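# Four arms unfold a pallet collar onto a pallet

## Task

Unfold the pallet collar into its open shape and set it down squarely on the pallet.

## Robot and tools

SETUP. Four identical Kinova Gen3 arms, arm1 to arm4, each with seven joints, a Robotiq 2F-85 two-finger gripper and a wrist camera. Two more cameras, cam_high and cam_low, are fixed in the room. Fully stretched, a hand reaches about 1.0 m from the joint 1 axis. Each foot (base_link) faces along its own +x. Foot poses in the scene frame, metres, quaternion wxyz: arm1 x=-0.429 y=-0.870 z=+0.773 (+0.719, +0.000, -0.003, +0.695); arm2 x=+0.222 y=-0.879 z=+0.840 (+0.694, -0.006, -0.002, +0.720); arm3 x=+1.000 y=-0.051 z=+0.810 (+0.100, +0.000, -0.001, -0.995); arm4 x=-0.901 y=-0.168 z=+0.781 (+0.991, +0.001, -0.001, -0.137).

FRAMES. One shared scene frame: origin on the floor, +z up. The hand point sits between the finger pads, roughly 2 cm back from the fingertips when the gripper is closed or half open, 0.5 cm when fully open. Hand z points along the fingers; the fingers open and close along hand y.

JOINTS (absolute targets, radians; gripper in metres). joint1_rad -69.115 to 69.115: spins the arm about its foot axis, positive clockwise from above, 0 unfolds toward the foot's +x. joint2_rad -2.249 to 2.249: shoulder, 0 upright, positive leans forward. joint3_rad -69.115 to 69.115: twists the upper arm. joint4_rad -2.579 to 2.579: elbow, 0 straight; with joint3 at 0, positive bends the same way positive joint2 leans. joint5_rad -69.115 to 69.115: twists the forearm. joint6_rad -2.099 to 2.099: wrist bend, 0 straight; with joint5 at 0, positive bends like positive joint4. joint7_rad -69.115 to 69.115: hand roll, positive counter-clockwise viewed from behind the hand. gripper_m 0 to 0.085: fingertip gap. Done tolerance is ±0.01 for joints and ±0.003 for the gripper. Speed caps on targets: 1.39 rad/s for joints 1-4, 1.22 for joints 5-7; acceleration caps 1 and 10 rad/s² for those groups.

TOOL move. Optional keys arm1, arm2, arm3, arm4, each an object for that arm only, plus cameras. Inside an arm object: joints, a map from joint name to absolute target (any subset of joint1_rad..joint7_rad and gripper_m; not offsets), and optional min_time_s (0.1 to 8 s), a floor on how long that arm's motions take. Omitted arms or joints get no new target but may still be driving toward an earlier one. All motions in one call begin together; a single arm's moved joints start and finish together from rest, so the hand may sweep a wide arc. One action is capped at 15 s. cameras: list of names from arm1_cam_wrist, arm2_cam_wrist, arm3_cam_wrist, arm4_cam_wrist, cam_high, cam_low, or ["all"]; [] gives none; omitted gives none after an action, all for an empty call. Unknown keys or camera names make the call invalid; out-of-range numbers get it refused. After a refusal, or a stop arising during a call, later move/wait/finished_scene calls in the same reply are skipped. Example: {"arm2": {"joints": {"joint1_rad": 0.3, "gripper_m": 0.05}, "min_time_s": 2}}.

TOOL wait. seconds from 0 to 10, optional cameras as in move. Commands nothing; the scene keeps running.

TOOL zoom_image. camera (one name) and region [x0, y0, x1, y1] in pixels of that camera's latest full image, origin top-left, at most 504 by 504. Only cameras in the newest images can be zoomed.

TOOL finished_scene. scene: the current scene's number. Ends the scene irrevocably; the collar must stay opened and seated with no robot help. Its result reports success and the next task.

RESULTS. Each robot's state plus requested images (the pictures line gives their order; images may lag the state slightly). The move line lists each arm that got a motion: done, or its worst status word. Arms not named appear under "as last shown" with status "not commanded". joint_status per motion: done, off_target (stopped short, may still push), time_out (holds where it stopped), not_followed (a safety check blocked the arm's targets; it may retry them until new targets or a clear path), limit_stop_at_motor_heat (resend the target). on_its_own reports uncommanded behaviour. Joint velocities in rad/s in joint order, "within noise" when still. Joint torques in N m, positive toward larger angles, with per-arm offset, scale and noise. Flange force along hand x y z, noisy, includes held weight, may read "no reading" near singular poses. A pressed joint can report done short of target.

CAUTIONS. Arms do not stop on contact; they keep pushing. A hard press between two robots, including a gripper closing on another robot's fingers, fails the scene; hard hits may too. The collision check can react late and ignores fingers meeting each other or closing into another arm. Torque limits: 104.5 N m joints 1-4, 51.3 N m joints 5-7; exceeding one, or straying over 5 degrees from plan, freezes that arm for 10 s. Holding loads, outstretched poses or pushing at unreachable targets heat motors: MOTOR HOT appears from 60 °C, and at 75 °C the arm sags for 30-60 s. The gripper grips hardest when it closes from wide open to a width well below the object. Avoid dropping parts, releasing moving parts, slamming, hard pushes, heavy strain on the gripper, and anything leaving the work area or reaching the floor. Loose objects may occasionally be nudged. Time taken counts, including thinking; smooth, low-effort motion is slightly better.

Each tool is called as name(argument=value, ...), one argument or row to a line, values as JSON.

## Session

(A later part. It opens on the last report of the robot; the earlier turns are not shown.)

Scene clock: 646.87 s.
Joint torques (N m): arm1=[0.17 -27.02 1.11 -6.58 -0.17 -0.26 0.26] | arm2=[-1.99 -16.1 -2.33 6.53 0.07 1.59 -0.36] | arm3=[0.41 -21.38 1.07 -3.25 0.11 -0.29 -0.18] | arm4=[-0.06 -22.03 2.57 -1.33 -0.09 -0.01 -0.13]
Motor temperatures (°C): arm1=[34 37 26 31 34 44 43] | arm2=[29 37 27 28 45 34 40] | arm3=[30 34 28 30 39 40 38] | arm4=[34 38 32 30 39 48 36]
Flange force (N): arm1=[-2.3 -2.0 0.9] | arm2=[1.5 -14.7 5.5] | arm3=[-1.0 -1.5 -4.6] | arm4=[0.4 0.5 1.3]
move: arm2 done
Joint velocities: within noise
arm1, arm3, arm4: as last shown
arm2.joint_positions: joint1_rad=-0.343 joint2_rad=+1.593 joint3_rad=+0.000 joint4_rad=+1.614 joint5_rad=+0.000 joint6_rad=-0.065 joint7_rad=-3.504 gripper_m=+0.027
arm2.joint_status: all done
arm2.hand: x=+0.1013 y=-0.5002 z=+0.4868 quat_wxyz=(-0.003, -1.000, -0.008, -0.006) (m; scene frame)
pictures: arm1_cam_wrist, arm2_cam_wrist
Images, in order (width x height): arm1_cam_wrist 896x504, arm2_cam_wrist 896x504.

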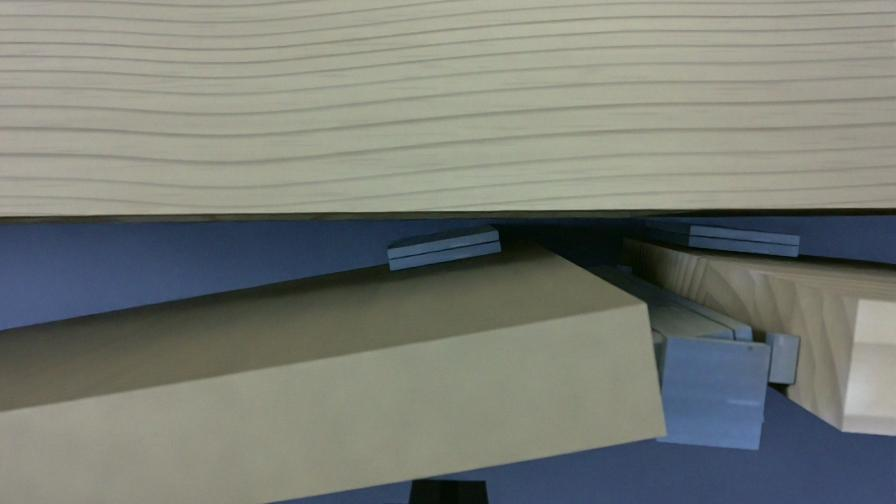

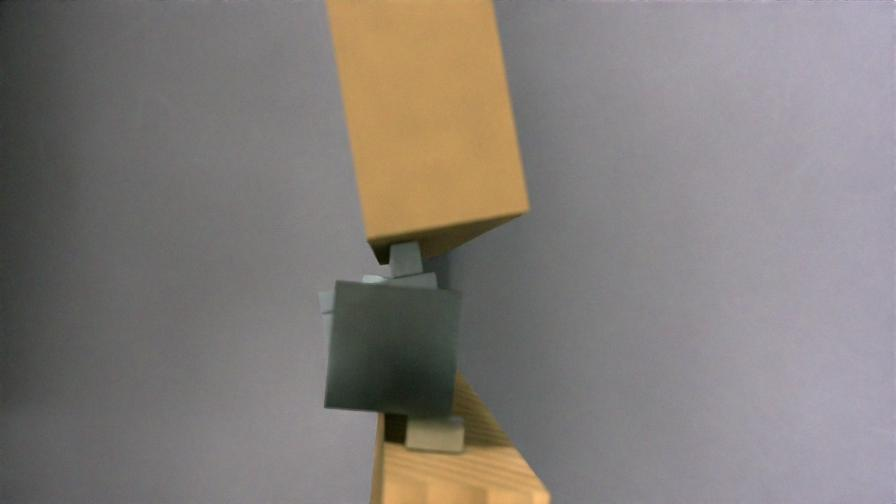

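move(
  arm2={"joints": {"joint1_rad": -0.372912, "joint2_rad": 1.600535, "joint4_rad": 1.69685, "joint6_rad": -0.155792, "joint7_rad": -3.533812}, "min_time_s": 1.8},
  cameras=["arm1_cam_wrist", "arm2_cam_wrist", "cam_high"],
)

Scene clock: 650.10 s.
Joint torques (N m): arm1=[0.17 -26.97 0.99 -6.6 -0.18 -0.21 0.26] | arm2=[-2.35 -14.46 -3.3 9.16 0.2 2.4 -0.26] | arm3=[1.81 -19.31 2.25 -1.4 0.19 0.61 -0.3] | arm4=[-1.14 -20.88 1.24 0.01 -0.07 0.63 -0.05]
Motor temperatures (°C): arm1=[34 37 26 31 34 44 43] | arm2=[29 37 27 28 45 34 40] | arm3=[30 34 28 30 39 40 38] | arm4=[34 38 32 30 39 48 36]
Flange force (N): arm1=[-2.6 -2.2 0.7] | arm2=[1.5 -17.6 8.0] | arm3=[2.8 -1.5 -5.1] | arm4=[3.6 0.1 1.6]
move: arm2 done
Joint velocities: within noise
arm1, arm3, arm4: as last shown
arm2.joint_positions: joint1_rad=-0.373 joint2_rad=+1.601 joint3_rad=+0.000 joint4_rad=+1.697 joint5_rad=+0.000 joint6_rad=-0.156 joint7_rad=-3.534 gripper_m=+0.027
arm2.joint_status: all done
arm2.hand: x=+0.1013 y=-0.5302 z=+0.4868 quat_wxyz=(-0.003, -1.000, -0.008, -0.006) (m; scene frame)
arm3.hand: x=+0.6601 y=-0.4494 z=+0.4856 quat_wxyz=(-0.001, -0.707, +0.707, -0.001) (m; scene frame)
pictures: arm1_cam_wrist, arm2_cam_wrist, cam_high
Images, in order (width x height): arm1_cam_wrist 896x504, arm2_cam_wrist 896x504, cam_high 896x504.

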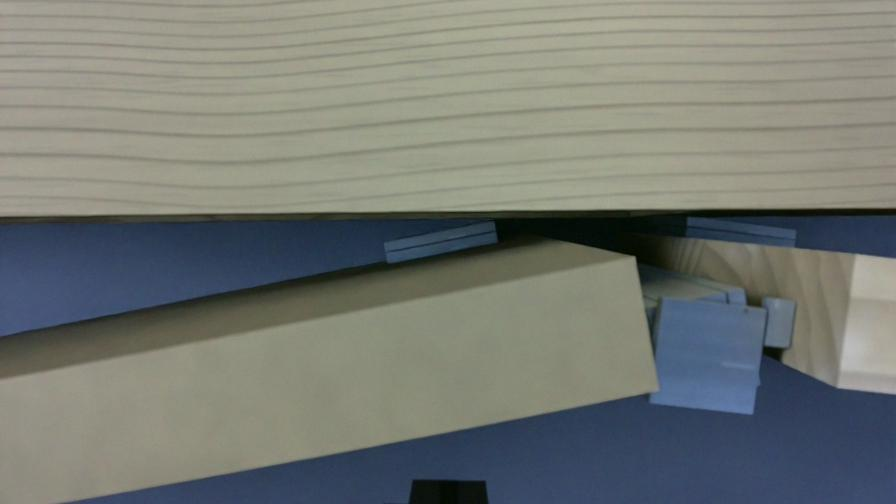

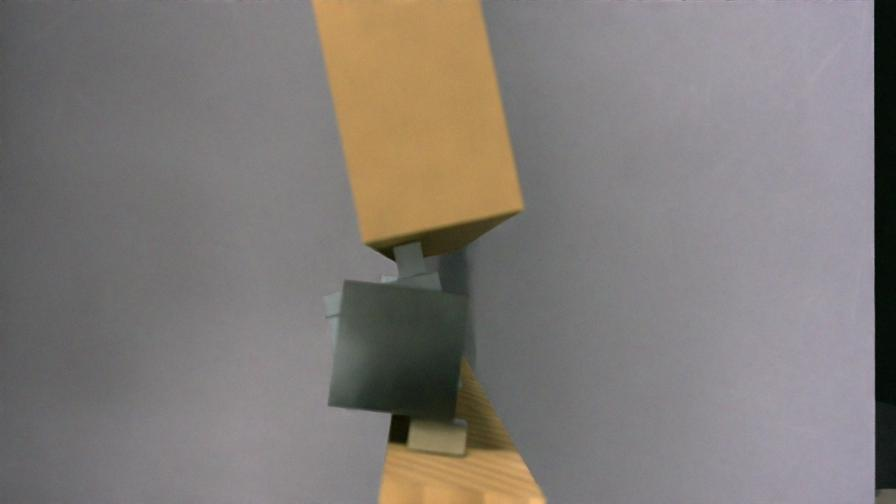

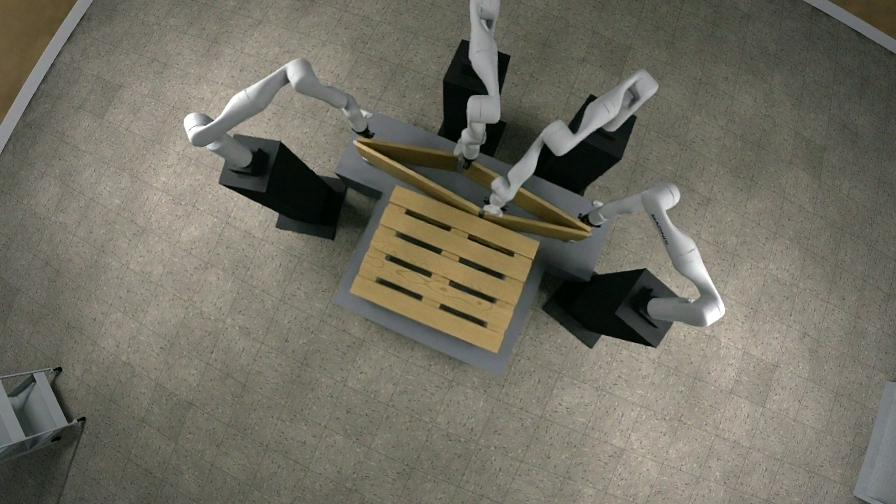

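move(
  arm2={"joints": {"joint7_rad": -3.671312, "gripper_m": 0.085}, "min_time_s": 0.8},
  cameras=["arm2_cam_wrist"],
)

Scene clock: 660.50 s.
Joint torques (N m): arm1=[0.13 -26.99 1.06 -6.62 -0.14 -0.23 0.31] | arm2=[-0.25 -17.88 0.14 3.47 -0.22 -0.3 -0.35] | arm3=[0.4 -21.48 1.06 -3.3 0.08 -0.24 -0.18] | arm4=[0 -21.99 2.59 -1.33 -0.06 0 -0.12]
Motor temperatures (°C): arm1=[34 37 26 31 34 44 43] | arm2=[29 36 27 29 45 34 40] | arm3=[30 34 28 30 39 40 38] | arm4=[34 38 32 30 39 48 36]
Flange force (N): arm1=[-2.6 -2.2 0.7] | arm2=[-1.6 -7.1 2.4] | arm3=[-1.2 -1.7 -4.5] | arm4=[0.2 0.4 1.3]
move: arm2 done
Joint velocities: within noise
arm1, arm3, arm4: as last shown
arm2.joint_positions: joint1_rad=-0.373 joint2_rad=+1.601 joint3_rad=+0.000 joint4_rad=+1.697 joint5_rad=+0.000 joint6_rad=-0.156 joint7_rad=-3.671 gripper_m=+0.085
arm2.joint_status: all done
arm2.hand: x=+0.1013 y=-0.5302 z=+0.4868 quat_wxyz=(-0.002, -0.998, +0.060, -0.006) (m; scene frame)
arm3.hand: x=+0.6601 y=-0.4493 z=+0.4855 quat_wxyz=(-0.001, -0.707, +0.707, -0.001) (m; scene frame)
pictures: arm2_cam_wrist
Images, in order (width x height): arm2_cam_wrist 896x504.

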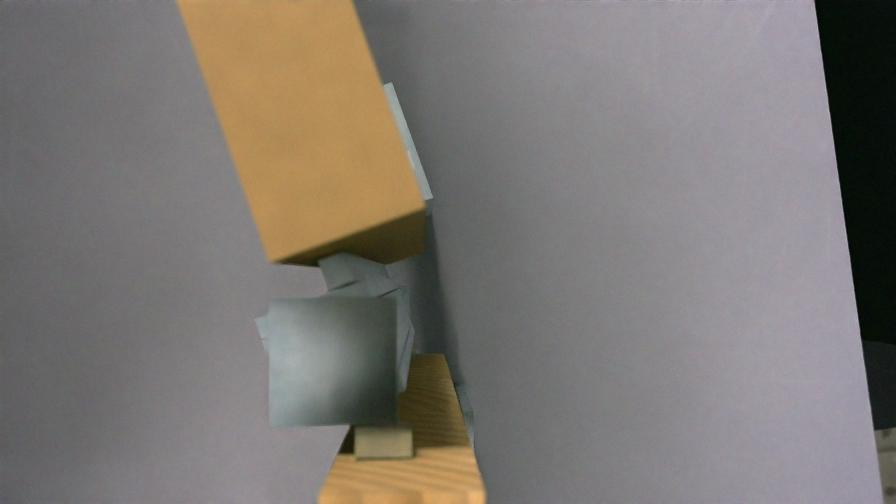

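move(
  arm2={"joints": {"gripper_m": 0.0}},
  cameras=["arm2_cam_wrist", "cam_high"],
)

Scene clock: 667.07 s.
Joint torques (N m): arm1=[0.13 -26.99 1.01 -6.6 -0.16 -0.25 0.29] | arm2=[-3.31 -8.87 -5.16 6.76 0.4 1.98 -0.26] | arm3=[1.46 -20.38 2.05 -2.17 0.17 0.32 -0.27] | arm4=[-0.07 -22.01 2.54 -1.34 -0.05 -0.01 -0.13]
Motor temperatures (°C): arm1=[34 37 26 31 34 44 43] | arm2=[29 36 27 28 45 34 40] | arm3=[30 34 28 30 39 40 38] | arm4=[34 38 32 30 39 48 36]
Flange force (N): arm1=[-2.5 -2.1 0.8] | arm2=[2.7 -15.8 -11.0] | arm3=[1.4 -1.9 -4.4] | arm4=[0.4 0.5 1.3]
move: arm2 off_target
Joint velocities: within noise
arm1, arm3, arm4: as last shown
arm2.joint_positions: joint1_rad=-0.373 joint2_rad=+1.601 joint3_rad=+0.000 joint4_rad=+1.697 joint5_rad=+0.000 joint6_rad=-0.156 joint7_rad=-3.671 gripper_m=+0.018
arm2.joint_status: gripper_m off_target (ended at +0.018, target +0.000)
arm2.hand: x=+0.1013 y=-0.5302 z=+0.4868 quat_wxyz=(-0.002, -0.998, +0.060, -0.006) (m; scene frame)
arm3.hand: x=+0.6600 y=-0.4494 z=+0.4856 quat_wxyz=(-0.001, -0.707, +0.707, -0.001) (m; scene frame)
pictures: arm2_cam_wrist, cam_high
Images, in order (width x height): arm2_cam_wrist 896x504, cam_high 896x504.

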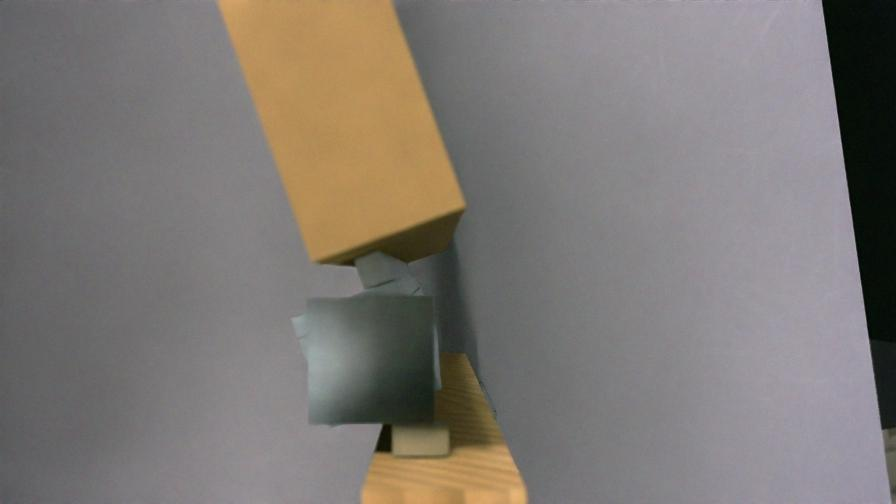

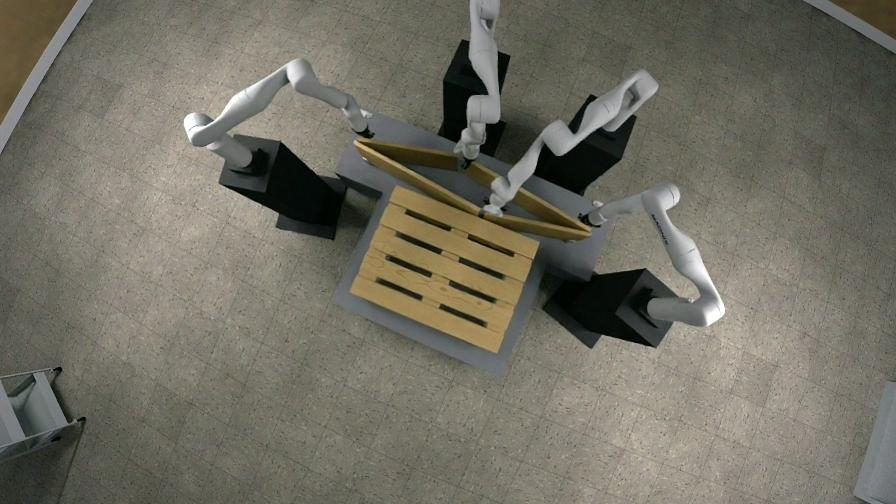

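move(
  arm1={"joints": {"joint1_rad": 0.49355, "joint2_rad": 1.31037, "joint4_rad": 1.12572, "joint6_rad": 0.7055, "joint7_rad": -1.04335}},
  arm3={"joints": {"joint1_rad": -0.72882, "joint2_rad": 1.2808, "joint4_rad": 1.42853, "joint6_rad": 0.43226, "joint7_rad": -0.92912}},
  arm4={"joints": {"joint1_rad": 0.43799, "joint2_rad": 1.16306, "joint4_rad": 1.70322, "joint6_rad": 0.27531, "joint7_rad": -2.42891}},
)

Scene clock: 681.43 s.
Joint torques (N m): arm1=[0.08 -26.69 0.95 -7.05 -0.13 -0.22 0.31] | arm2=[-3.24 -8.79 -5.14 6.76 0.31 2.04 -0.32] | arm3=[0.39 -21.41 0.99 -4.05 0.08 -0.22 -0.18] | arm4=[-0.06 -21.72 2.49 -2.6 -0.07 0.01 -0.14]
Motor temperatures (°C): arm1=[34 37 26 31 34 44 43] | arm2=[30 36 27 29 45 34 40] | arm3=[30 35 28 30 39 40 38] | arm4=[34 38 32 30 39 48 36]
Flange force (N): arm1=[-2.4 -2.0 1.4] | arm2=[2.8 -15.7 -11.3] | arm3=[-1.3 -1.7 -4.0] | arm4=[0.5 0.6 1.4]
move: arm1 done; arm3 done; arm4 done
Joint velocities: within noise
arm1.joint_positions: joint1_rad=+0.494 joint2_rad=+1.310 joint3_rad=+0.000 joint4_rad=+1.126 joint5_rad=+0.000 joint6_rad=+0.706 joint7_rad=-1.043 gripper_m=+0.000
arm1.joint_status: all done
arm1.hand: x=-0.0992 y=-0.3548 z=+0.6193 quat_wxyz=(+0.000, -0.707, -0.707, -0.003) (m; scene frame)
arm2: as last shown
arm3.joint_positions: joint1_rad=-0.729 joint2_rad=+1.281 joint3_rad=+0.000 joint4_rad=+1.429 joint5_rad=+0.000 joint6_rad=+0.432 joint7_rad=-0.929 gripper_m=+0.000
arm3.joint_status: all done
arm3.hand: x=+0.6601 y=-0.4644 z=+0.6186 quat_wxyz=(-0.001, -0.707, +0.707, -0.001) (m; scene frame)
arm4.joint_positions: joint1_rad=+0.438 joint2_rad=+1.163 joint3_rad=+0.000 joint4_rad=+1.703 joint5_rad=+0.000 joint6_rad=+0.275 joint7_rad=-2.429 gripper_m=+0.000
arm4.joint_status: all done
arm4.hand: x=-0.5599 y=-0.4948 z=+0.6185 quat_wxyz=(+0.001, -0.707, +0.707, +0.000) (m; scene frame)
pictures: none

move(
  arm3={"joints": {"joint1_rad": -0.52608, "joint2_rad": 1.42261, "joint4_rad": 0.95581, "joint6_rad": 0.76317, "joint7_rad": 1.04442, "gripper_m": 0.085}},
  arm4={"joints": {"joint1_rad": 0.040528, "joint2_rad": 1.136114, "joint4_rad": 1.91996, "joint6_rad": 0.085519, "joint7_rad": -1.0556, "gripper_m": 0.085}},
  cameras=["arm3_cam_wrist", "arm4_cam_wrist"],
)

Scene clock: 687.23 s.
Joint torques (N m): arm1=[0.07 -26.71 1.01 -6.98 -0.12 -0.23 0.26] | arm2=[-3.28 -8.77 -5.14 6.71 0.29 2.01 -0.31] | arm3=[0.35 -24.17 0.99 -6.48 0.08 -0.18 -0.19] | arm4=[-0.05 -19.91 2.45 -0.92 -0.07 -0.02 -0.15]
Motor temperatures (°C): arm1=[34 37 26 31 34 44 43] | arm2=[30 36 27 29 45 34 40] | arm3=[30 35 28 30 39 40 38] | arm4=[34 38 32 30 39 48 36]
Flange force (N): arm1=[-2.1 -1.7 1.5] | arm2=[2.9 -15.7 -11.4] | arm3=[4.4 -2.0 -4.5] | arm4=[-0.5 0.3 1.8]
move: arm3 done; arm4 done
Joint velocities: within noise
arm1, arm2: as last shown
arm3.joint_positions: joint1_rad=-0.526 joint2_rad=+1.423 joint3_rad=+0.000 joint4_rad=+0.956 joint5_rad=+0.000 joint6_rad=+0.763 joint7_rad=+1.044 gripper_m=+0.085
arm3.joint_status: all done
arm3.hand: x=+0.5101 y=-0.4529 z=+0.6186 quat_wxyz=(-0.001, -0.995, -0.100, +0.000) (m; scene frame)
arm4.joint_positions: joint1_rad=+0.041 joint2_rad=+1.136 joint3_rad=+0.000 joint4_rad=+1.920 joint5_rad=+0.000 joint6_rad=+0.086 joint7_rad=-1.056 gripper_m=+0.085
arm4.joint_status: all done
arm4.hand: x=-0.5197 y=-0.3179 z=+0.6185 quat_wxyz=(+0.001, -0.995, -0.099, -0.001) (m; scene frame)
pictures: arm3_cam_wrist, arm4_cam_wrist
Images, in order (width x height): arm3_cam_wrist 896x504, arm4_cam_wrist 896x504.

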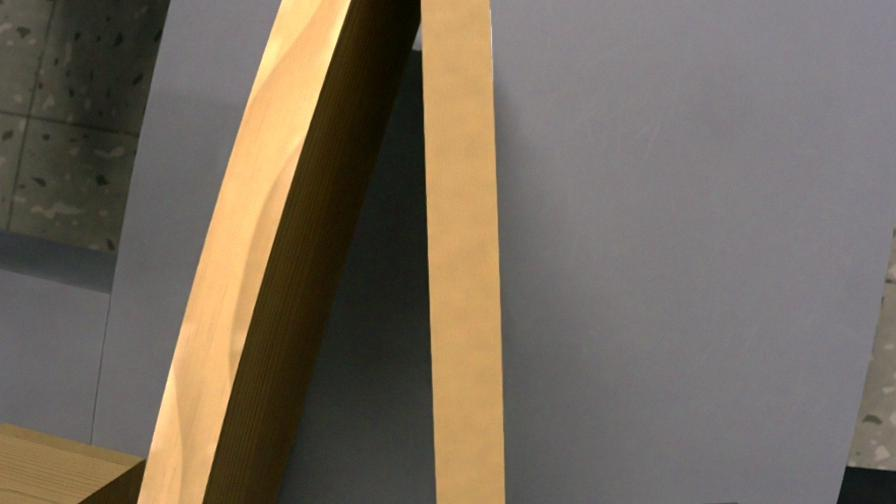

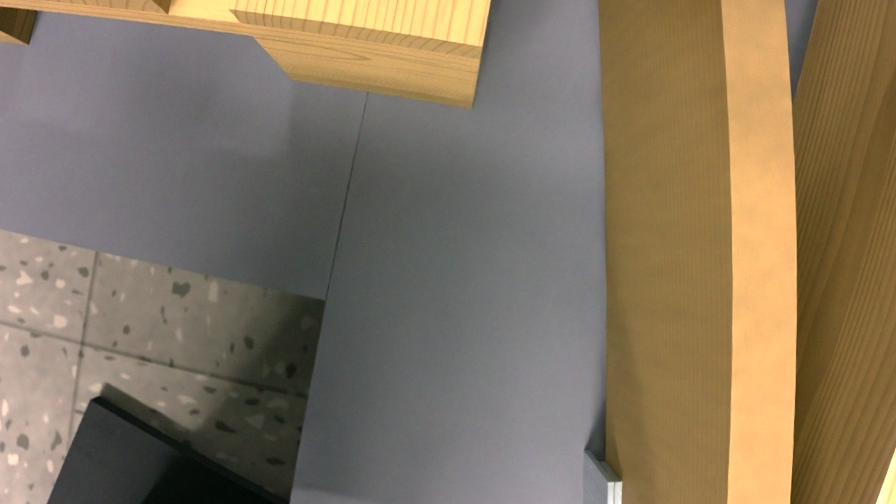

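move(
  arm1={"joints": {"joint1_rad": -0.10526, "joint2_rad": 1.11671, "joint4_rad": 1.9565, "joint6_rad": 0.06838, "joint7_rad": -0.19136, "gripper_m": 0.078}},
  arm3={"joints": {"joint1_rad": -0.52507, "joint2_rad": 1.63322, "joint4_rad": 0.68592, "joint6_rad": 0.82245, "joint7_rad": 1.07543, "gripper_m": 0.078}},
  cameras=["arm1_cam_wrist", "arm3_cam_wrist"],
)

Scene clock: 700.20 s.
Joint torques (N m): arm1=[0.17 -20.18 0.95 -1.63 -0.11 -0.16 0.31] | arm2=[-3.09 -8.69 -5.21 6.81 0.23 2.02 -0.34] | arm3=[0.41 -24.69 1.07 -6.83 0.12 -0.18 -0.18] | arm4=[-0.06 -19.91 2.46 -0.88 -0.08 -0.05 -0.14]
Motor temperatures (°C): arm1=[34 38 26 31 34 44 43] | arm2=[29 36 27 28 45 34 40] | arm3=[30 35 28 30 39 40 38] | arm4=[34 38 32 30 39 48 36]
Flange force (N): arm1=[0.2 -2.6 2.6] | arm2=[2.5 -15.8 -11.4] | arm3=[6.0 -2.5 -5.6] | arm4=[-0.3 0.5 1.8]
move: arm1 done; arm3 done
Joint velocities: within noise
arm1.joint_positions: joint1_rad=-0.105 joint2_rad=+1.117 joint3_rad=+0.000 joint4_rad=+1.956 joint5_rad=+0.000 joint6_rad=+0.068 joint7_rad=-0.191 gripper_m=+0.078
arm1.joint_status: all done
arm1.hand: x=-0.4318 y=-0.4690 z=+0.6191 quat_wxyz=(-0.002, -0.060, -0.998, -0.002) (m; scene frame)
arm2, arm4: as last shown
arm3.joint_positions: joint1_rad=-0.525 joint2_rad=+1.633 joint3_rad=+0.000 joint4_rad=+0.686 joint5_rad=+0.000 joint6_rad=+0.822 joint7_rad=+1.075 gripper_m=+0.078
arm3.joint_status: all done
arm3.hand: x=+0.4970 y=-0.4637 z=+0.5436 quat_wxyz=(-0.001, -0.993, -0.115, +0.000) (m; scene frame)
pictures: arm1_cam_wrist, arm3_cam_wrist
Images, in order (width x height): arm1_cam_wrist 896x504, arm3_cam_wrist 896x504.

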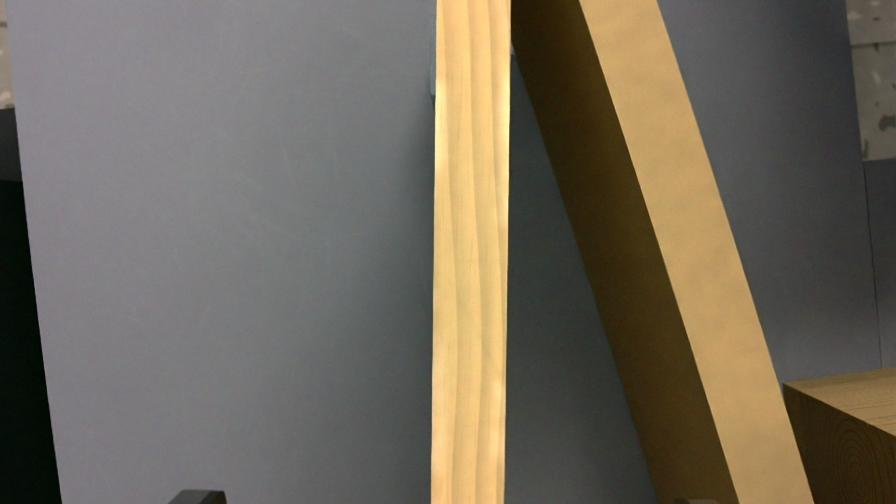

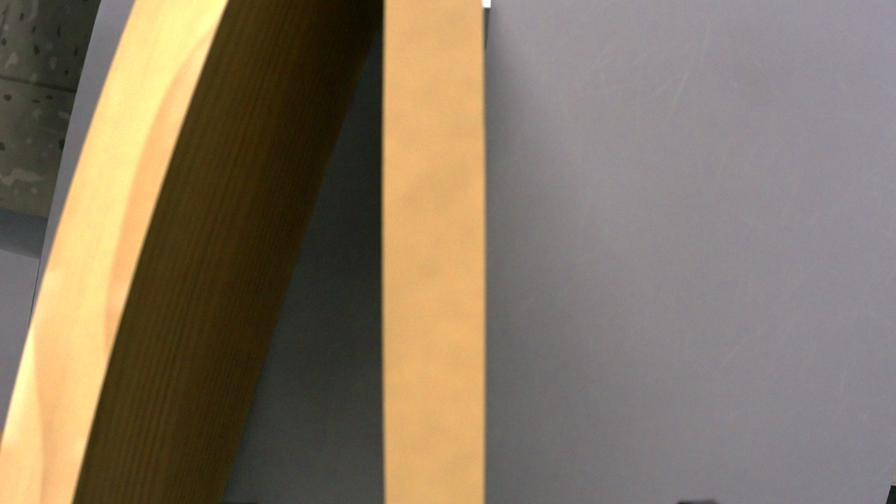

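zoom_image(
  camera="arm3_cam_wrist",
  region=[214, 440, 718, 504],
)

zoom_image(
  camera="arm1_cam_wrist",
  region=[200, 440, 704, 504],
)

Scaled by 1.000.

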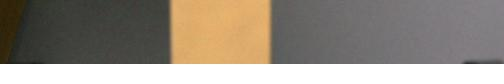

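Scaled by 1.000.

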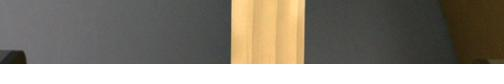

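move(
  arm1={"joints": {"joint1_rad": -0.10485, "joint2_rad": 1.44704, "joint4_rad": 1.74062, "joint6_rad": -0.04607, "joint7_rad": -0.17995}, "min_time_s": 2},
  arm3={"joints": {"joint1_rad": -0.51775, "joint2_rad": 1.79009, "joint4_rad": 0.49791, "joint6_rad": 0.85359, "joint7_rad": 1.08275}, "min_time_s": 2},
  arm4={"joints": {"joint1_rad": -0.16319, "joint2_rad": 1.31624, "joint4_rad": 1.13582, "joint6_rad": 0.68953, "joint7_rad": -1.25929, "gripper_m": 0.03}, "min_time_s": 2},
  cameras=["arm1_cam_wrist", "arm3_cam_wrist", "arm4_cam_wrist"],
)

Scene clock: 717.07 s.
Joint torques (N m): arm1=[0.23 -21.07 1.05 -0.53 -0.11 -0.19 0.34] | arm2=[-3.16 -8.74 -5.16 6.8 0.29 2.04 -0.35] | arm3=[0.44 -24.45 1.03 -7.05 0.09 -0.15 -0.22] | arm4=[-0.03 -25.86 2.49 -6.07 -0.09 -0.05 -0.11]
Motor temperatures (°C): arm1=[34 38 26 31 34 44 43] | arm2=[29 35 27 28 45 34 40] | arm3=[30 35 28 30 38 40 38] | arm4=[34 38 32 30 39 48 36]
Flange force (N): arm1=[0.4 -2.5 1.8] | arm2=[2.6 -15.8 -11.3] | arm3=no reading | arm4=[-0.9 0.3 0.7]
move: arm1 done; arm3 done; arm4 done
Joint velocities: within noise
arm1.joint_positions: joint1_rad=-0.105 joint2_rad=+1.447 joint3_rad=+0.000 joint4_rad=+1.741 joint5_rad=+0.000 joint6_rad=-0.046 joint7_rad=-0.180 gripper_m=+0.078
arm1.joint_status: all done
arm1.hand: x=-0.4312 y=-0.4651 z=+0.4861 quat_wxyz=(-0.002, -0.055, -0.998, -0.002) (m; scene frame)
arm2: as last shown
arm3.joint_positions: joint1_rad=-0.518 joint2_rad=+1.790 joint3_rad=+0.000 joint4_rad=+0.498 joint5_rad=+0.000 joint6_rad=+0.854 joint7_rad=+1.083 gripper_m=+0.078
arm3.joint_status: all done
arm3.hand: x=+0.4961 y=-0.4583 z=+0.4855 quat_wxyz=(-0.001, -0.993, -0.115, +0.000) (m; scene frame)
arm4.joint_positions: joint1_rad=-0.163 joint2_rad=+1.316 joint3_rad=+0.000 joint4_rad=+1.136 joint5_rad=+0.000 joint6_rad=+0.690 joint7_rad=-1.259 gripper_m=+0.030
arm4.joint_status: all done
arm4.hand: x=-0.2996 y=-0.2601 z=+0.6185 quat_wxyz=(+0.001, -0.995, -0.099, -0.001) (m; scene frame)
pictures: arm1_cam_wrist, arm3_cam_wrist, arm4_cam_wrist
Images, in order (width x height): arm1_cam_wrist 896x504, arm3_cam_wrist 896x504, arm4_cam_wrist 896x504.

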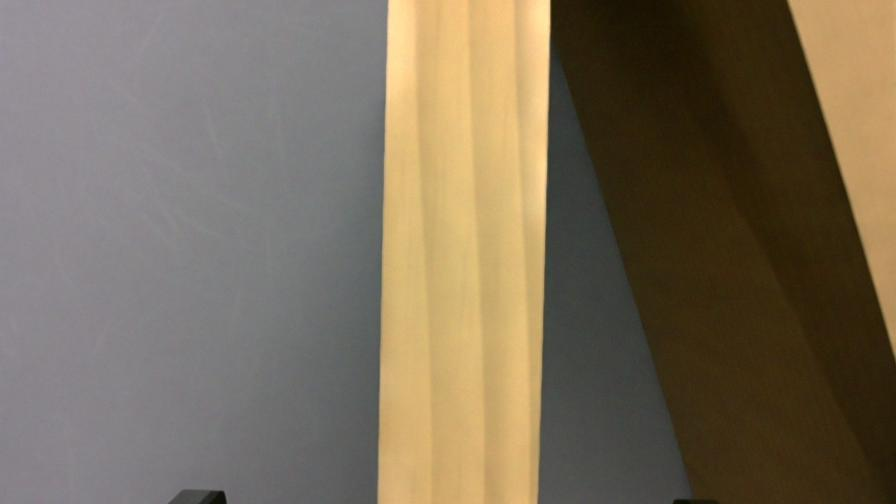

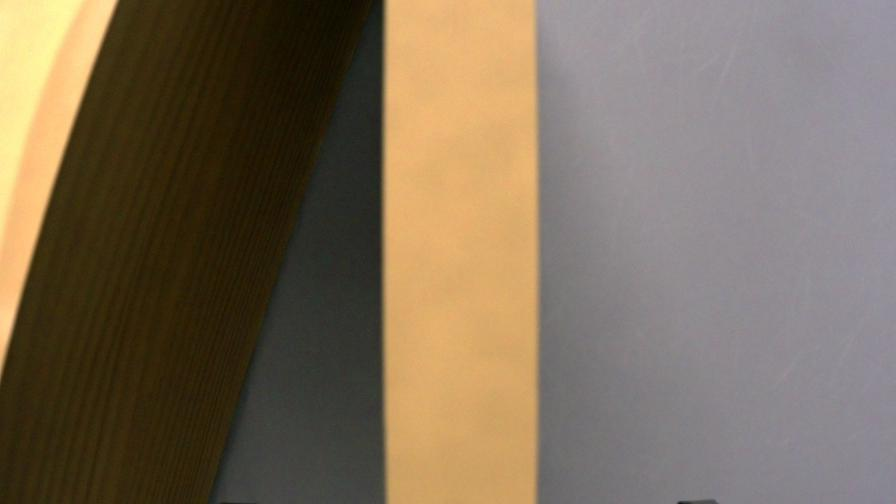

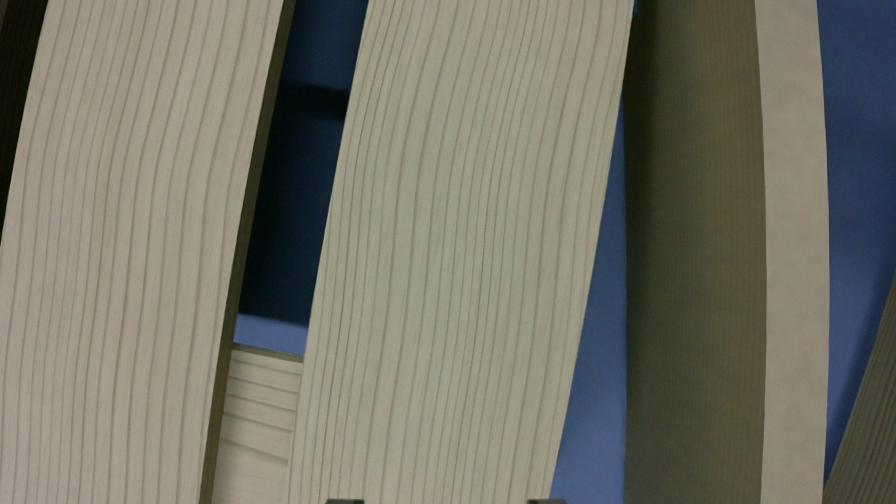

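move(
  arm1={"joints": {"gripper_m": 0.0}},
  arm3={"joints": {"gripper_m": 0.0}},
  arm4={"joints": {"joint1_rad": -0.00838, "joint2_rad": 1.52189, "joint4_rad": 0.87935, "joint6_rad": 0.74035, "joint7_rad": -1.09448, "gripper_m": 0.078}},
  cameras=["arm4_cam_wrist"],
)

Scene clock: 722.90 s.
Joint torques (N m): arm1=[0.15 -14.28 1.19 2.09 0.06 1.3 0.58] | arm2=[-1.92 -9.77 -3.11 4.38 0.09 0.86 -0.39] | arm3=[-2.35 -22.11 -0.9 -6.91 -0.82 -1.09 0.24] | arm4=[-0.07 -26.73 2.5 -6.41 -0.11 -0.02 -0.12]
Motor temperatures (°C): arm1=[34 37 26 31 34 44 43] | arm2=[29 35 27 28 45 34 40] | arm3=[30 35 28 30 38 40 38] | arm4=[34 38 32 30 39 48 36]
Flange force (N): arm1=[1.2 1.5 -8.7] | arm2=[1.4 -11.0 -14.7] | arm3=no reading | arm4=[-1.3 -0.1 0.3]
move: arm1 off_target; arm3 off_target; arm4 done
Joint velocities: within noise
arm1.joint_positions: joint1_rad=-0.105 joint2_rad=+1.447 joint3_rad=+0.000 joint4_rad=+1.741 joint5_rad=+0.000 joint6_rad=-0.046 joint7_rad=-0.180 gripper_m=+0.018
arm1.joint_status: gripper_m off_target (ended at +0.018, target +0.000)
arm1.hand: x=-0.4312 y=-0.4651 z=+0.4861 quat_wxyz=(-0.002, -0.055, -0.998, -0.002) (m; scene frame)
arm2: as last shown
arm3.joint_positions: joint1_rad=-0.518 joint2_rad=+1.790 joint3_rad=+0.000 joint4_rad=+0.498 joint5_rad=+0.000 joint6_rad=+0.854 joint7_rad=+1.083 gripper_m=+0.018
arm3.joint_status: gripper_m off_target (ended at +0.018, target +0.000)
arm3.hand: x=+0.4961 y=-0.4583 z=+0.4855 quat_wxyz=(-0.001, -0.993, -0.115, +0.000) (m; scene frame)
arm4.joint_positions: joint1_rad=-0.008 joint2_rad=+1.522 joint3_rad=+0.000 joint4_rad=+0.879 joint5_rad=+0.000 joint6_rad=+0.740 joint7_rad=-1.094 gripper_m=+0.078
arm4.joint_status: all done
arm4.hand: x=-0.2968 y=-0.3580 z=+0.5434 quat_wxyz=(+0.001, -0.995, -0.104, -0.001) (m; scene frame)
pictures: arm4_cam_wrist
Images, in order (width x height): arm4_cam_wrist 896x504.

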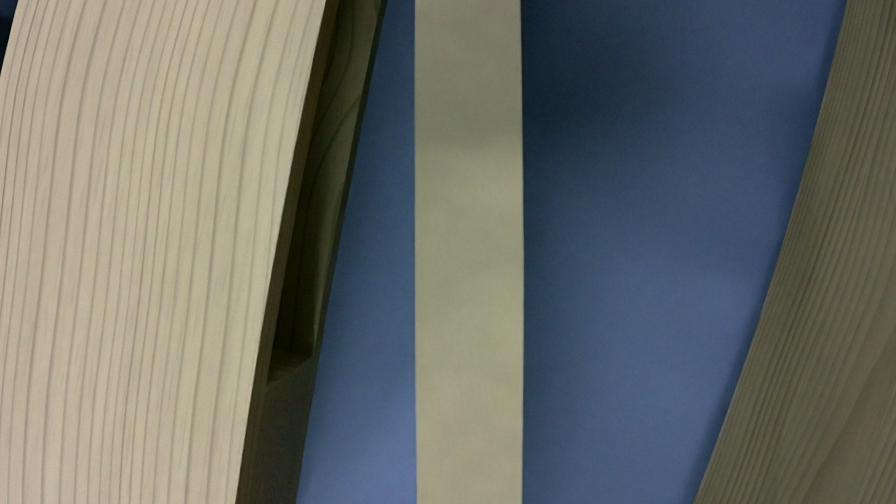

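wait(
  seconds=0,
  cameras=["cam_low", "cam_high"],
)

zoom_image(
  camera="cam_high",
  region=[400, 160, 560, 250],
)

Scene clock: 729.97 s.
Joint torques (N m): arm1=[0.24 -14.3 1.21 1.99 0.18 1.29 0.63] | arm2=[-1.97 -9.69 -3.15 4.35 0.08 0.87 -0.39] | arm3=[-2.36 -21.97 -0.97 -6.87 -0.82 -1.04 0.18] | arm4=[-0.05 -26.73 2.52 -6.44 -0.08 -0.02 -0.13]
Motor temperatures (°C): arm1=[34 37 26 31 34 44 43] | arm2=[29 35 27 28 44 34 40] | arm3=[30 35 28 30 38 40 38] | arm4=[34 38 32 30 39 48 36]
Flange force (N): arm1=[1.6 1.1 -8.9] | arm2=[1.6 -11.0 -15.0] | arm3=no reading | arm4=[-1.5 -0.2 0.2]
Joint velocities: within noise
arm1.joint_positions: joint1_rad=-0.105 joint2_rad=+1.447 joint3_rad=+0.000 joint4_rad=+1.741 joint5_rad=+0.000 joint6_rad=-0.046 joint7_rad=-0.180 gripper_m=+0.018
arm1.joint_status: gripper_m off_target (ended at +0.018, target +0.000)
arm1.hand: x=-0.4312 y=-0.4651 z=+0.4861 quat_wxyz=(-0.002, -0.055, -0.998, -0.002) (m; scene frame)
arm2.joint_positions: joint1_rad=-0.373 joint2_rad=+1.601 joint3_rad=+0.000 joint4_rad=+1.697 joint5_rad=+0.000 joint6_rad=-0.156 joint7_rad=-3.671 gripper_m=+0.018
arm2.joint_status: not commanded
arm2.hand: x=+0.1013 y=-0.5302 z=+0.4868 quat_wxyz=(-0.002, -0.998, +0.060, -0.006) (m; scene frame)
arm3.joint_positions: joint1_rad=-0.518 joint2_rad=+1.790 joint3_rad=+0.000 joint4_rad=+0.498 joint5_rad=+0.000 joint6_rad=+0.854 joint7_rad=+1.083 gripper_m=+0.018
arm3.joint_status: gripper_m off_target (ended at +0.018, target +0.000)
arm3.hand: x=+0.4961 y=-0.4583 z=+0.4855 quat_wxyz=(-0.001, -0.993, -0.115, +0.000) (m; scene frame)
arm4.joint_positions: joint1_rad=-0.008 joint2_rad=+1.522 joint3_rad=+0.000 joint4_rad=+0.879 joint5_rad=+0.000 joint6_rad=+0.740 joint7_rad=-1.094 gripper_m=+0.078
arm4.joint_status: all done
arm4.hand: x=-0.2968 y=-0.3580 z=+0.5434 quat_wxyz=(+0.001, -0.995, -0.104, -0.001) (m; scene frame)
pictures: cam_high, cam_low
Images, in order (width x height): cam_high 896x504, cam_low 896x504.

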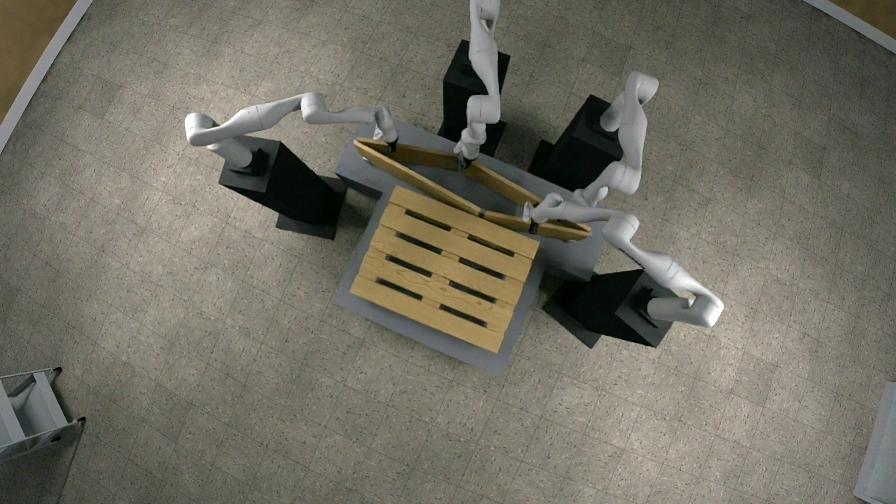

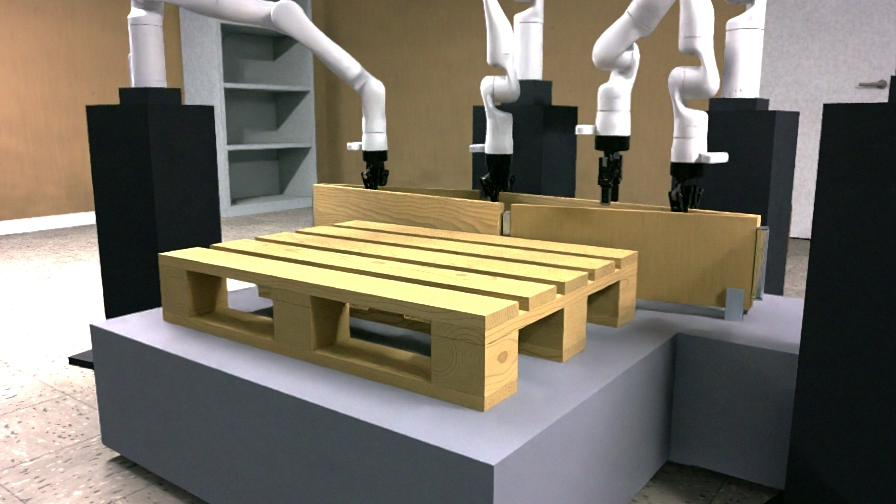

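Scaled by 3.150 from the camera's 896x504 image, which has a finer 1280x720 frame.

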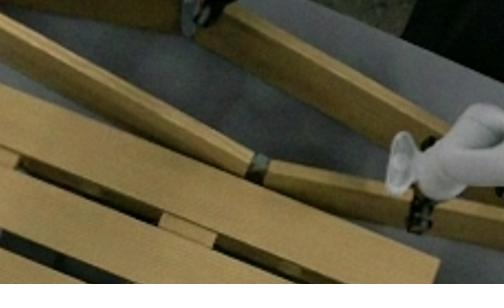

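move(
  arm4={"joints": {"joint1_rad": -0.15732, "joint2_rad": 1.13618, "joint4_rad": 1.92679, "joint6_rad": 0.07862, "joint7_rad": -1.25342, "gripper_m": 0.03}},
)

move(
  arm4={"joints": {"joint1_rad": 0.3184, "joint2_rad": 1.14655, "joint4_rad": 2.18197, "joint6_rad": -0.18693, "joint7_rad": -0.7777}},
  cameras=["arm4_cam_wrist"],
)

Scene clock: 766.27 s.
Joint torques (N m): arm1=[0.17 -14.28 1.17 2.07 0.18 1.32 0.57] | arm2=[-1.93 -9.67 -3.15 4.34 0.15 0.9 -0.39] | arm3=[-2.33 -21.92 -0.95 -6.84 -0.83 -1.05 0.25] | arm4=[-0.05 -19.84 2.49 -0.81 -0.08 -0.03 -0.14]
Motor temperatures (°C): arm1=[34 36 26 31 34 44 43] | arm2=[29 35 27 28 44 34 40] | arm3=[30 35 28 30 38 40 38] | arm4=[34 38 32 30 39 48 36]
Flange force (N): arm1=[1.3 1.4 -8.8] | arm2=[1.4 -10.8 -15.0] | arm3=no reading | arm4=[-0.2 0.5 1.8]
move: arm4 done
Joint velocities: within noise
arm1, arm2: as last shown
arm3.joint_positions: joint1_rad=-0.518 joint2_rad=+1.790 joint3_rad=+0.000 joint4_rad=+0.498 joint5_rad=+0.000 joint6_rad=+0.854 joint7_rad=+1.083 gripper_m=+0.018
arm3.joint_status: not commanded
arm3.hand: x=+0.4961 y=-0.4583 z=+0.4855 quat_wxyz=(-0.001, -0.993, -0.115, +0.000) (m; scene frame)
arm4.joint_positions: joint1_rad=-0.157 joint2_rad=+1.136 joint3_rad=+0.000 joint4_rad=+1.927 joint5_rad=+0.000 joint6_rad=+0.079 joint7_rad=-1.253 gripper_m=+0.030
arm4.joint_status: all done
arm4.hand: x=-0.4997 y=-0.2399 z=+0.6185 quat_wxyz=(+0.001, -0.995, -0.099, -0.001) (m; scene frame)
pictures: none

Scene clock: 768.00 s.
Joint torques (N m): arm1=[0.29 -14.31 1.16 2.11 0.16 1.3 0.57] | arm2=[-1.91 -9.59 -3.22 4.38 0.13 0.86 -0.38] | arm3=[-2.31 -21.99 -0.95 -6.82 -0.84 -1.04 0.19] | arm4=[-0.03 -17.64 2.44 1.7 -0.07 -0.01 -0.14]
Motor temperatures (°C): arm1=[34 36 26 31 34 44 43] | arm2=[29 35 27 28 44 34 40] | arm3=[30 35 28 30 38 40 38] | arm4=[34 38 32 30 39 48 36]
Flange force (N): arm1=[1.6 1.5 -8.6] | arm2=[1.3 -11.1 -15.1] | arm3=no reading | arm4=[0.0 -0.6 2.5]
move: arm4 done
Joint velocities: within noise
arm1, arm2: as last shown
arm3.joint_positions: joint1_rad=-0.518 joint2_rad=+1.790 joint3_rad=+0.000 joint4_rad=+0.498 joint5_rad=+0.000 joint6_rad=+0.854 joint7_rad=+1.083 gripper_m=+0.018
arm3.joint_status: not commanded
arm3.hand: x=+0.4961 y=-0.4583 z=+0.4855 quat_wxyz=(-0.001, -0.993, -0.115, +0.000) (m; scene frame)
arm4.joint_positions: joint1_rad=+0.318 joint2_rad=+1.147 joint3_rad=+0.000 joint4_rad=+2.182 joint5_rad=+0.000 joint6_rad=-0.187 joint7_rad=-0.778 gripper_m=+0.030
arm4.joint_status: all done
arm4.hand: x=-0.6448 y=-0.3698 z=+0.6186 quat_wxyz=(+0.001, -0.995, -0.099, -0.001) (m; scene frame)
pictures: arm4_cam_wrist
Images, in order (width x height): arm4_cam_wrist 896x504.

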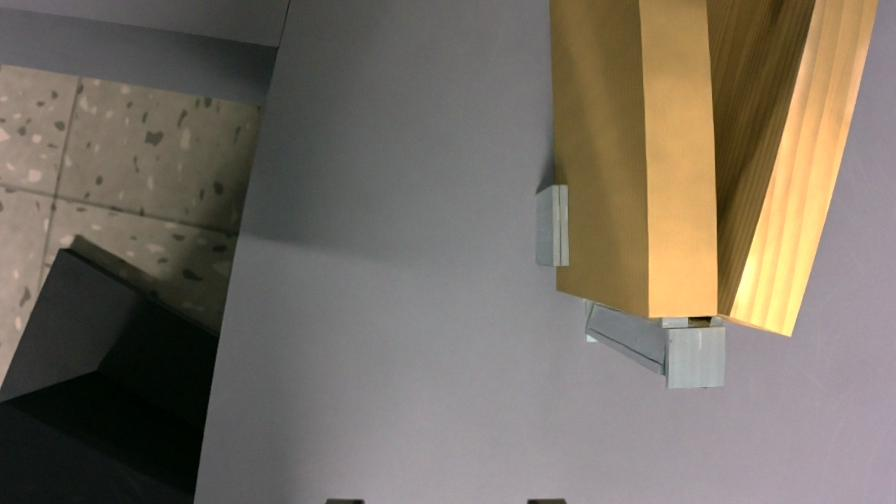

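zoom_image(
  camera="arm4_cam_wrist",
  region=[540, 260, 820, 420],
)

Scaled by 1.800 from the camera's 896x504 image, which has a finer 1280x720 frame.

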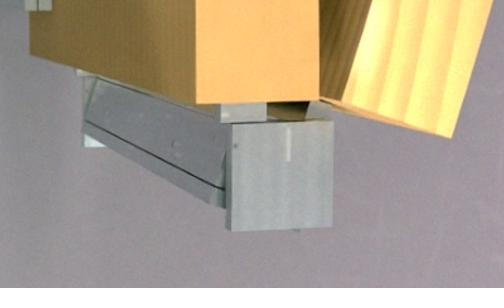

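wait(
  seconds=0,
  cameras=["arm2_cam_wrist"],
)

zoom_image(
  camera="arm2_cam_wrist",
  region=[240, 180, 560, 504],
)

Scene clock: 782.10 s.
Joint torques (N m): arm1=[0.22 -14.32 1.18 2.12 0.13 1.27 0.59] | arm2=[-1.99 -9.68 -3.19 4.41 0.07 0.91 -0.38] | arm3=[-2.33 -21.94 -0.99 -6.81 -0.82 -1.04 0.22] | arm4=[-0.04 -17.64 2.43 1.66 -0.07 -0.02 -0.13]
Motor temperatures (°C): arm1=[34 36 26 31 34 44 43] | arm2=[29 35 27 28 44 34 40] | arm3=[30 35 28 30 38 40 38] | arm4=[34 38 32 30 39 48 36]
Flange force (N): arm1=[1.5 1.6 -8.6] | arm2=[1.6 -11.1 -14.8] | arm3=no reading | arm4=[0.0 -0.6 2.4]
Joint velocities: within noise
arm1.joint_positions: joint1_rad=-0.105 joint2_rad=+1.447 joint3_rad=+0.000 joint4_rad=+1.741 joint5_rad=+0.000 joint6_rad=-0.046 joint7_rad=-0.180 gripper_m=+0.018
arm1.joint_status: not commanded
arm1.hand: x=-0.4312 y=-0.4651 z=+0.4861 quat_wxyz=(-0.002, -0.055, -0.998, -0.002) (m; scene frame)
arm2.joint_positions: joint1_rad=-0.373 joint2_rad=+1.601 joint3_rad=+0.000 joint4_rad=+1.697 joint5_rad=+0.000 joint6_rad=-0.156 joint7_rad=-3.671 gripper_m=+0.018
arm2.joint_status: not commanded
arm2.hand: x=+0.1013 y=-0.5302 z=+0.4868 quat_wxyz=(-0.002, -0.998, +0.060, -0.006) (m; scene frame)
arm3.joint_positions: joint1_rad=-0.518 joint2_rad=+1.790 joint3_rad=+0.000 joint4_rad=+0.498 joint5_rad=+0.000 joint6_rad=+0.854 joint7_rad=+1.083 gripper_m=+0.018
arm3.joint_status: not commanded
arm3.hand: x=+0.4961 y=-0.4583 z=+0.4855 quat_wxyz=(-0.001, -0.993, -0.115, +0.000) (m; scene frame)
arm4.joint_positions: joint1_rad=+0.318 joint2_rad=+1.147 joint3_rad=+0.000 joint4_rad=+2.182 joint5_rad=+0.000 joint6_rad=-0.187 joint7_rad=-0.778 gripper_m=+0.030
arm4.joint_status: all done
arm4.hand: x=-0.6448 y=-0.3698 z=+0.6186 quat_wxyz=(+0.001, -0.995, -0.099, -0.001) (m; scene frame)
pictures: arm2_cam_wrist
Images, in order (width x height): arm2_cam_wrist 896x504.

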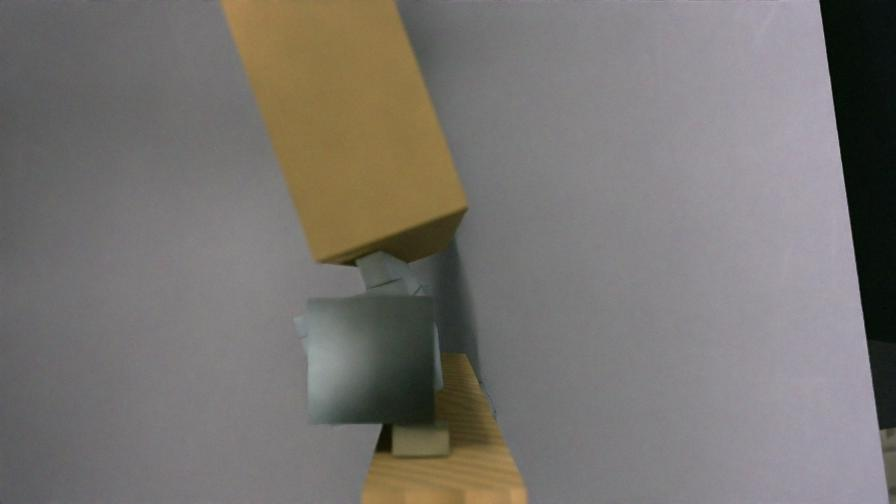

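Scaled by 1.556 from the camera's 896x504 image, which has a finer 1280x720 frame.

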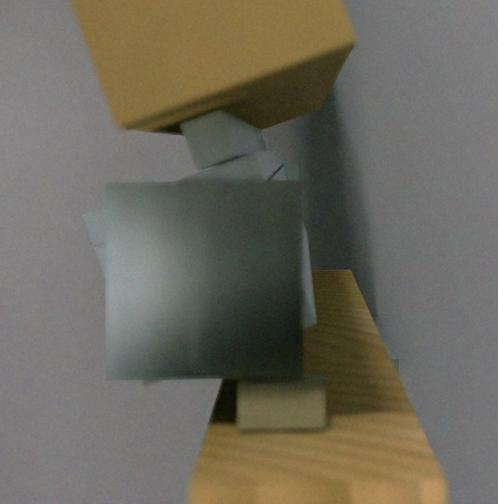

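move(
  arm4={"joints": {"joint1_rad": -0.15732, "joint2_rad": 1.13618, "joint4_rad": 1.92679, "joint6_rad": 0.07862, "joint7_rad": -1.25342}},
)

move(
  arm4={"joints": {"joint1_rad": -0.00328, "joint2_rad": 1.5230, "joint4_rad": 0.8780, "joint6_rad": 0.7406, "joint7_rad": -1.08938, "gripper_m": 0.078}},
  cameras=["arm4_cam_wrist"],
)

Scene clock: 797.23 s.
Joint torques (N m): arm1=[0.19 -14.29 1.24 2.06 0.13 1.25 0.59] | arm2=[-1.96 -9.72 -3.22 4.39 0.07 0.86 -0.39] | arm3=[-2.36 -21.96 -1 -6.85 -0.82 -1.05 0.23] | arm4=[-0.03 -19.87 2.48 -0.82 -0.08 -0.05 -0.14]
Motor temperatures (°C): arm1=[34 36 26 30 34 44 43] | arm2=[29 34 27 28 44 34 40] | arm3=[30 35 28 30 38 40 38] | arm4=[34 37 32 30 39 48 36]
Flange force (N): arm1=[1.4 1.5 -8.8] | arm2=[1.5 -11.2 -14.8] | arm3=no reading | arm4=[-0.2 0.5 1.8]
move: arm4 done
Joint velocities: within noise
arm1, arm2: as last shown
arm3.joint_positions: joint1_rad=-0.518 joint2_rad=+1.790 joint3_rad=+0.000 joint4_rad=+0.498 joint5_rad=+0.000 joint6_rad=+0.854 joint7_rad=+1.083 gripper_m=+0.018
arm3.joint_status: not commanded
arm3.hand: x=+0.4961 y=-0.4583 z=+0.4855 quat_wxyz=(-0.001, -0.993, -0.115, +0.000) (m; scene frame)
arm4.joint_positions: joint1_rad=-0.157 joint2_rad=+1.136 joint3_rad=+0.000 joint4_rad=+1.927 joint5_rad=+0.000 joint6_rad=+0.079 joint7_rad=-1.253 gripper_m=+0.030
arm4.joint_status: all done
arm4.hand: x=-0.4997 y=-0.2399 z=+0.6185 quat_wxyz=(+0.001, -0.995, -0.099, -0.001) (m; scene frame)
pictures: none

Scene clock: 799.63 s.
Joint torques (N m): arm1=[0.21 -14.31 1.14 1.98 0.17 1.29 0.58] | arm2=[-1.98 -9.67 -3.2 4.46 0.06 0.84 -0.42] | arm3=[-2.36 -21.95 -0.94 -6.88 -0.84 -1.06 0.25] | arm4=[-0.06 -26.72 2.47 -6.42 -0.12 -0.03 -0.12]
Motor temperatures (°C): arm1=[34 36 26 30 34 44 43] | arm2=[29 34 27 28 44 34 40] | arm3=[30 35 28 30 38 40 38] | arm4=[34 37 32 30 39 48 36]
Flange force (N): arm1=[1.4 1.2 -8.9] | arm2=[1.5 -11.5 -14.7] | arm3=no reading | arm4=[-1.4 -0.1 0.2]
move: arm4 done
Joint velocities: within noise
arm1, arm2: as last shown
arm3.joint_positions: joint1_rad=-0.518 joint2_rad=+1.790 joint3_rad=+0.000 joint4_rad=+0.498 joint5_rad=+0.000 joint6_rad=+0.854 joint7_rad=+1.083 gripper_m=+0.018
arm3.joint_status: not commanded
arm3.hand: x=+0.4961 y=-0.4583 z=+0.4855 quat_wxyz=(-0.001, -0.993, -0.115, +0.000) (m; scene frame)
arm4.joint_positions: joint1_rad=-0.003 joint2_rad=+1.523 joint3_rad=+0.000 joint4_rad=+0.878 joint5_rad=+0.000 joint6_rad=+0.741 joint7_rad=-1.089 gripper_m=+0.078
arm4.joint_status: all done
arm4.hand: x=-0.2977 y=-0.3611 z=+0.5430 quat_wxyz=(+0.001, -0.995, -0.104, -0.001) (m; scene frame)
pictures: arm4_cam_wrist
Images, in order (width x height): arm4_cam_wrist 896x504.

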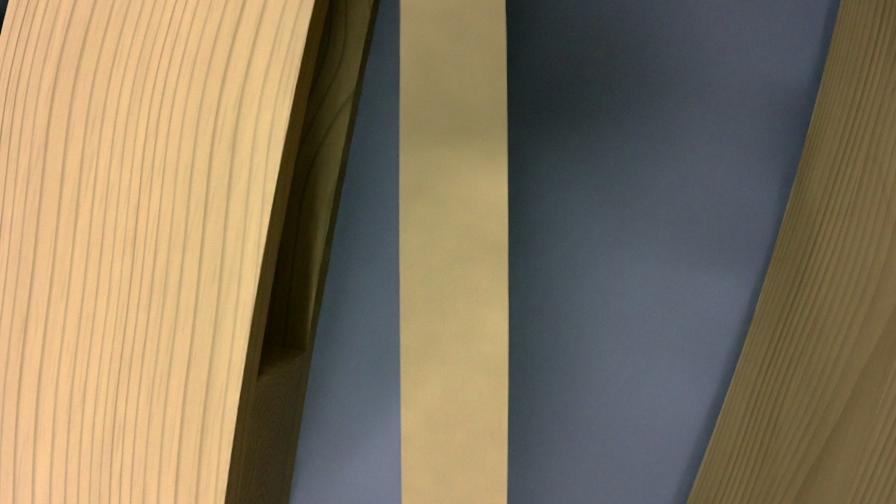

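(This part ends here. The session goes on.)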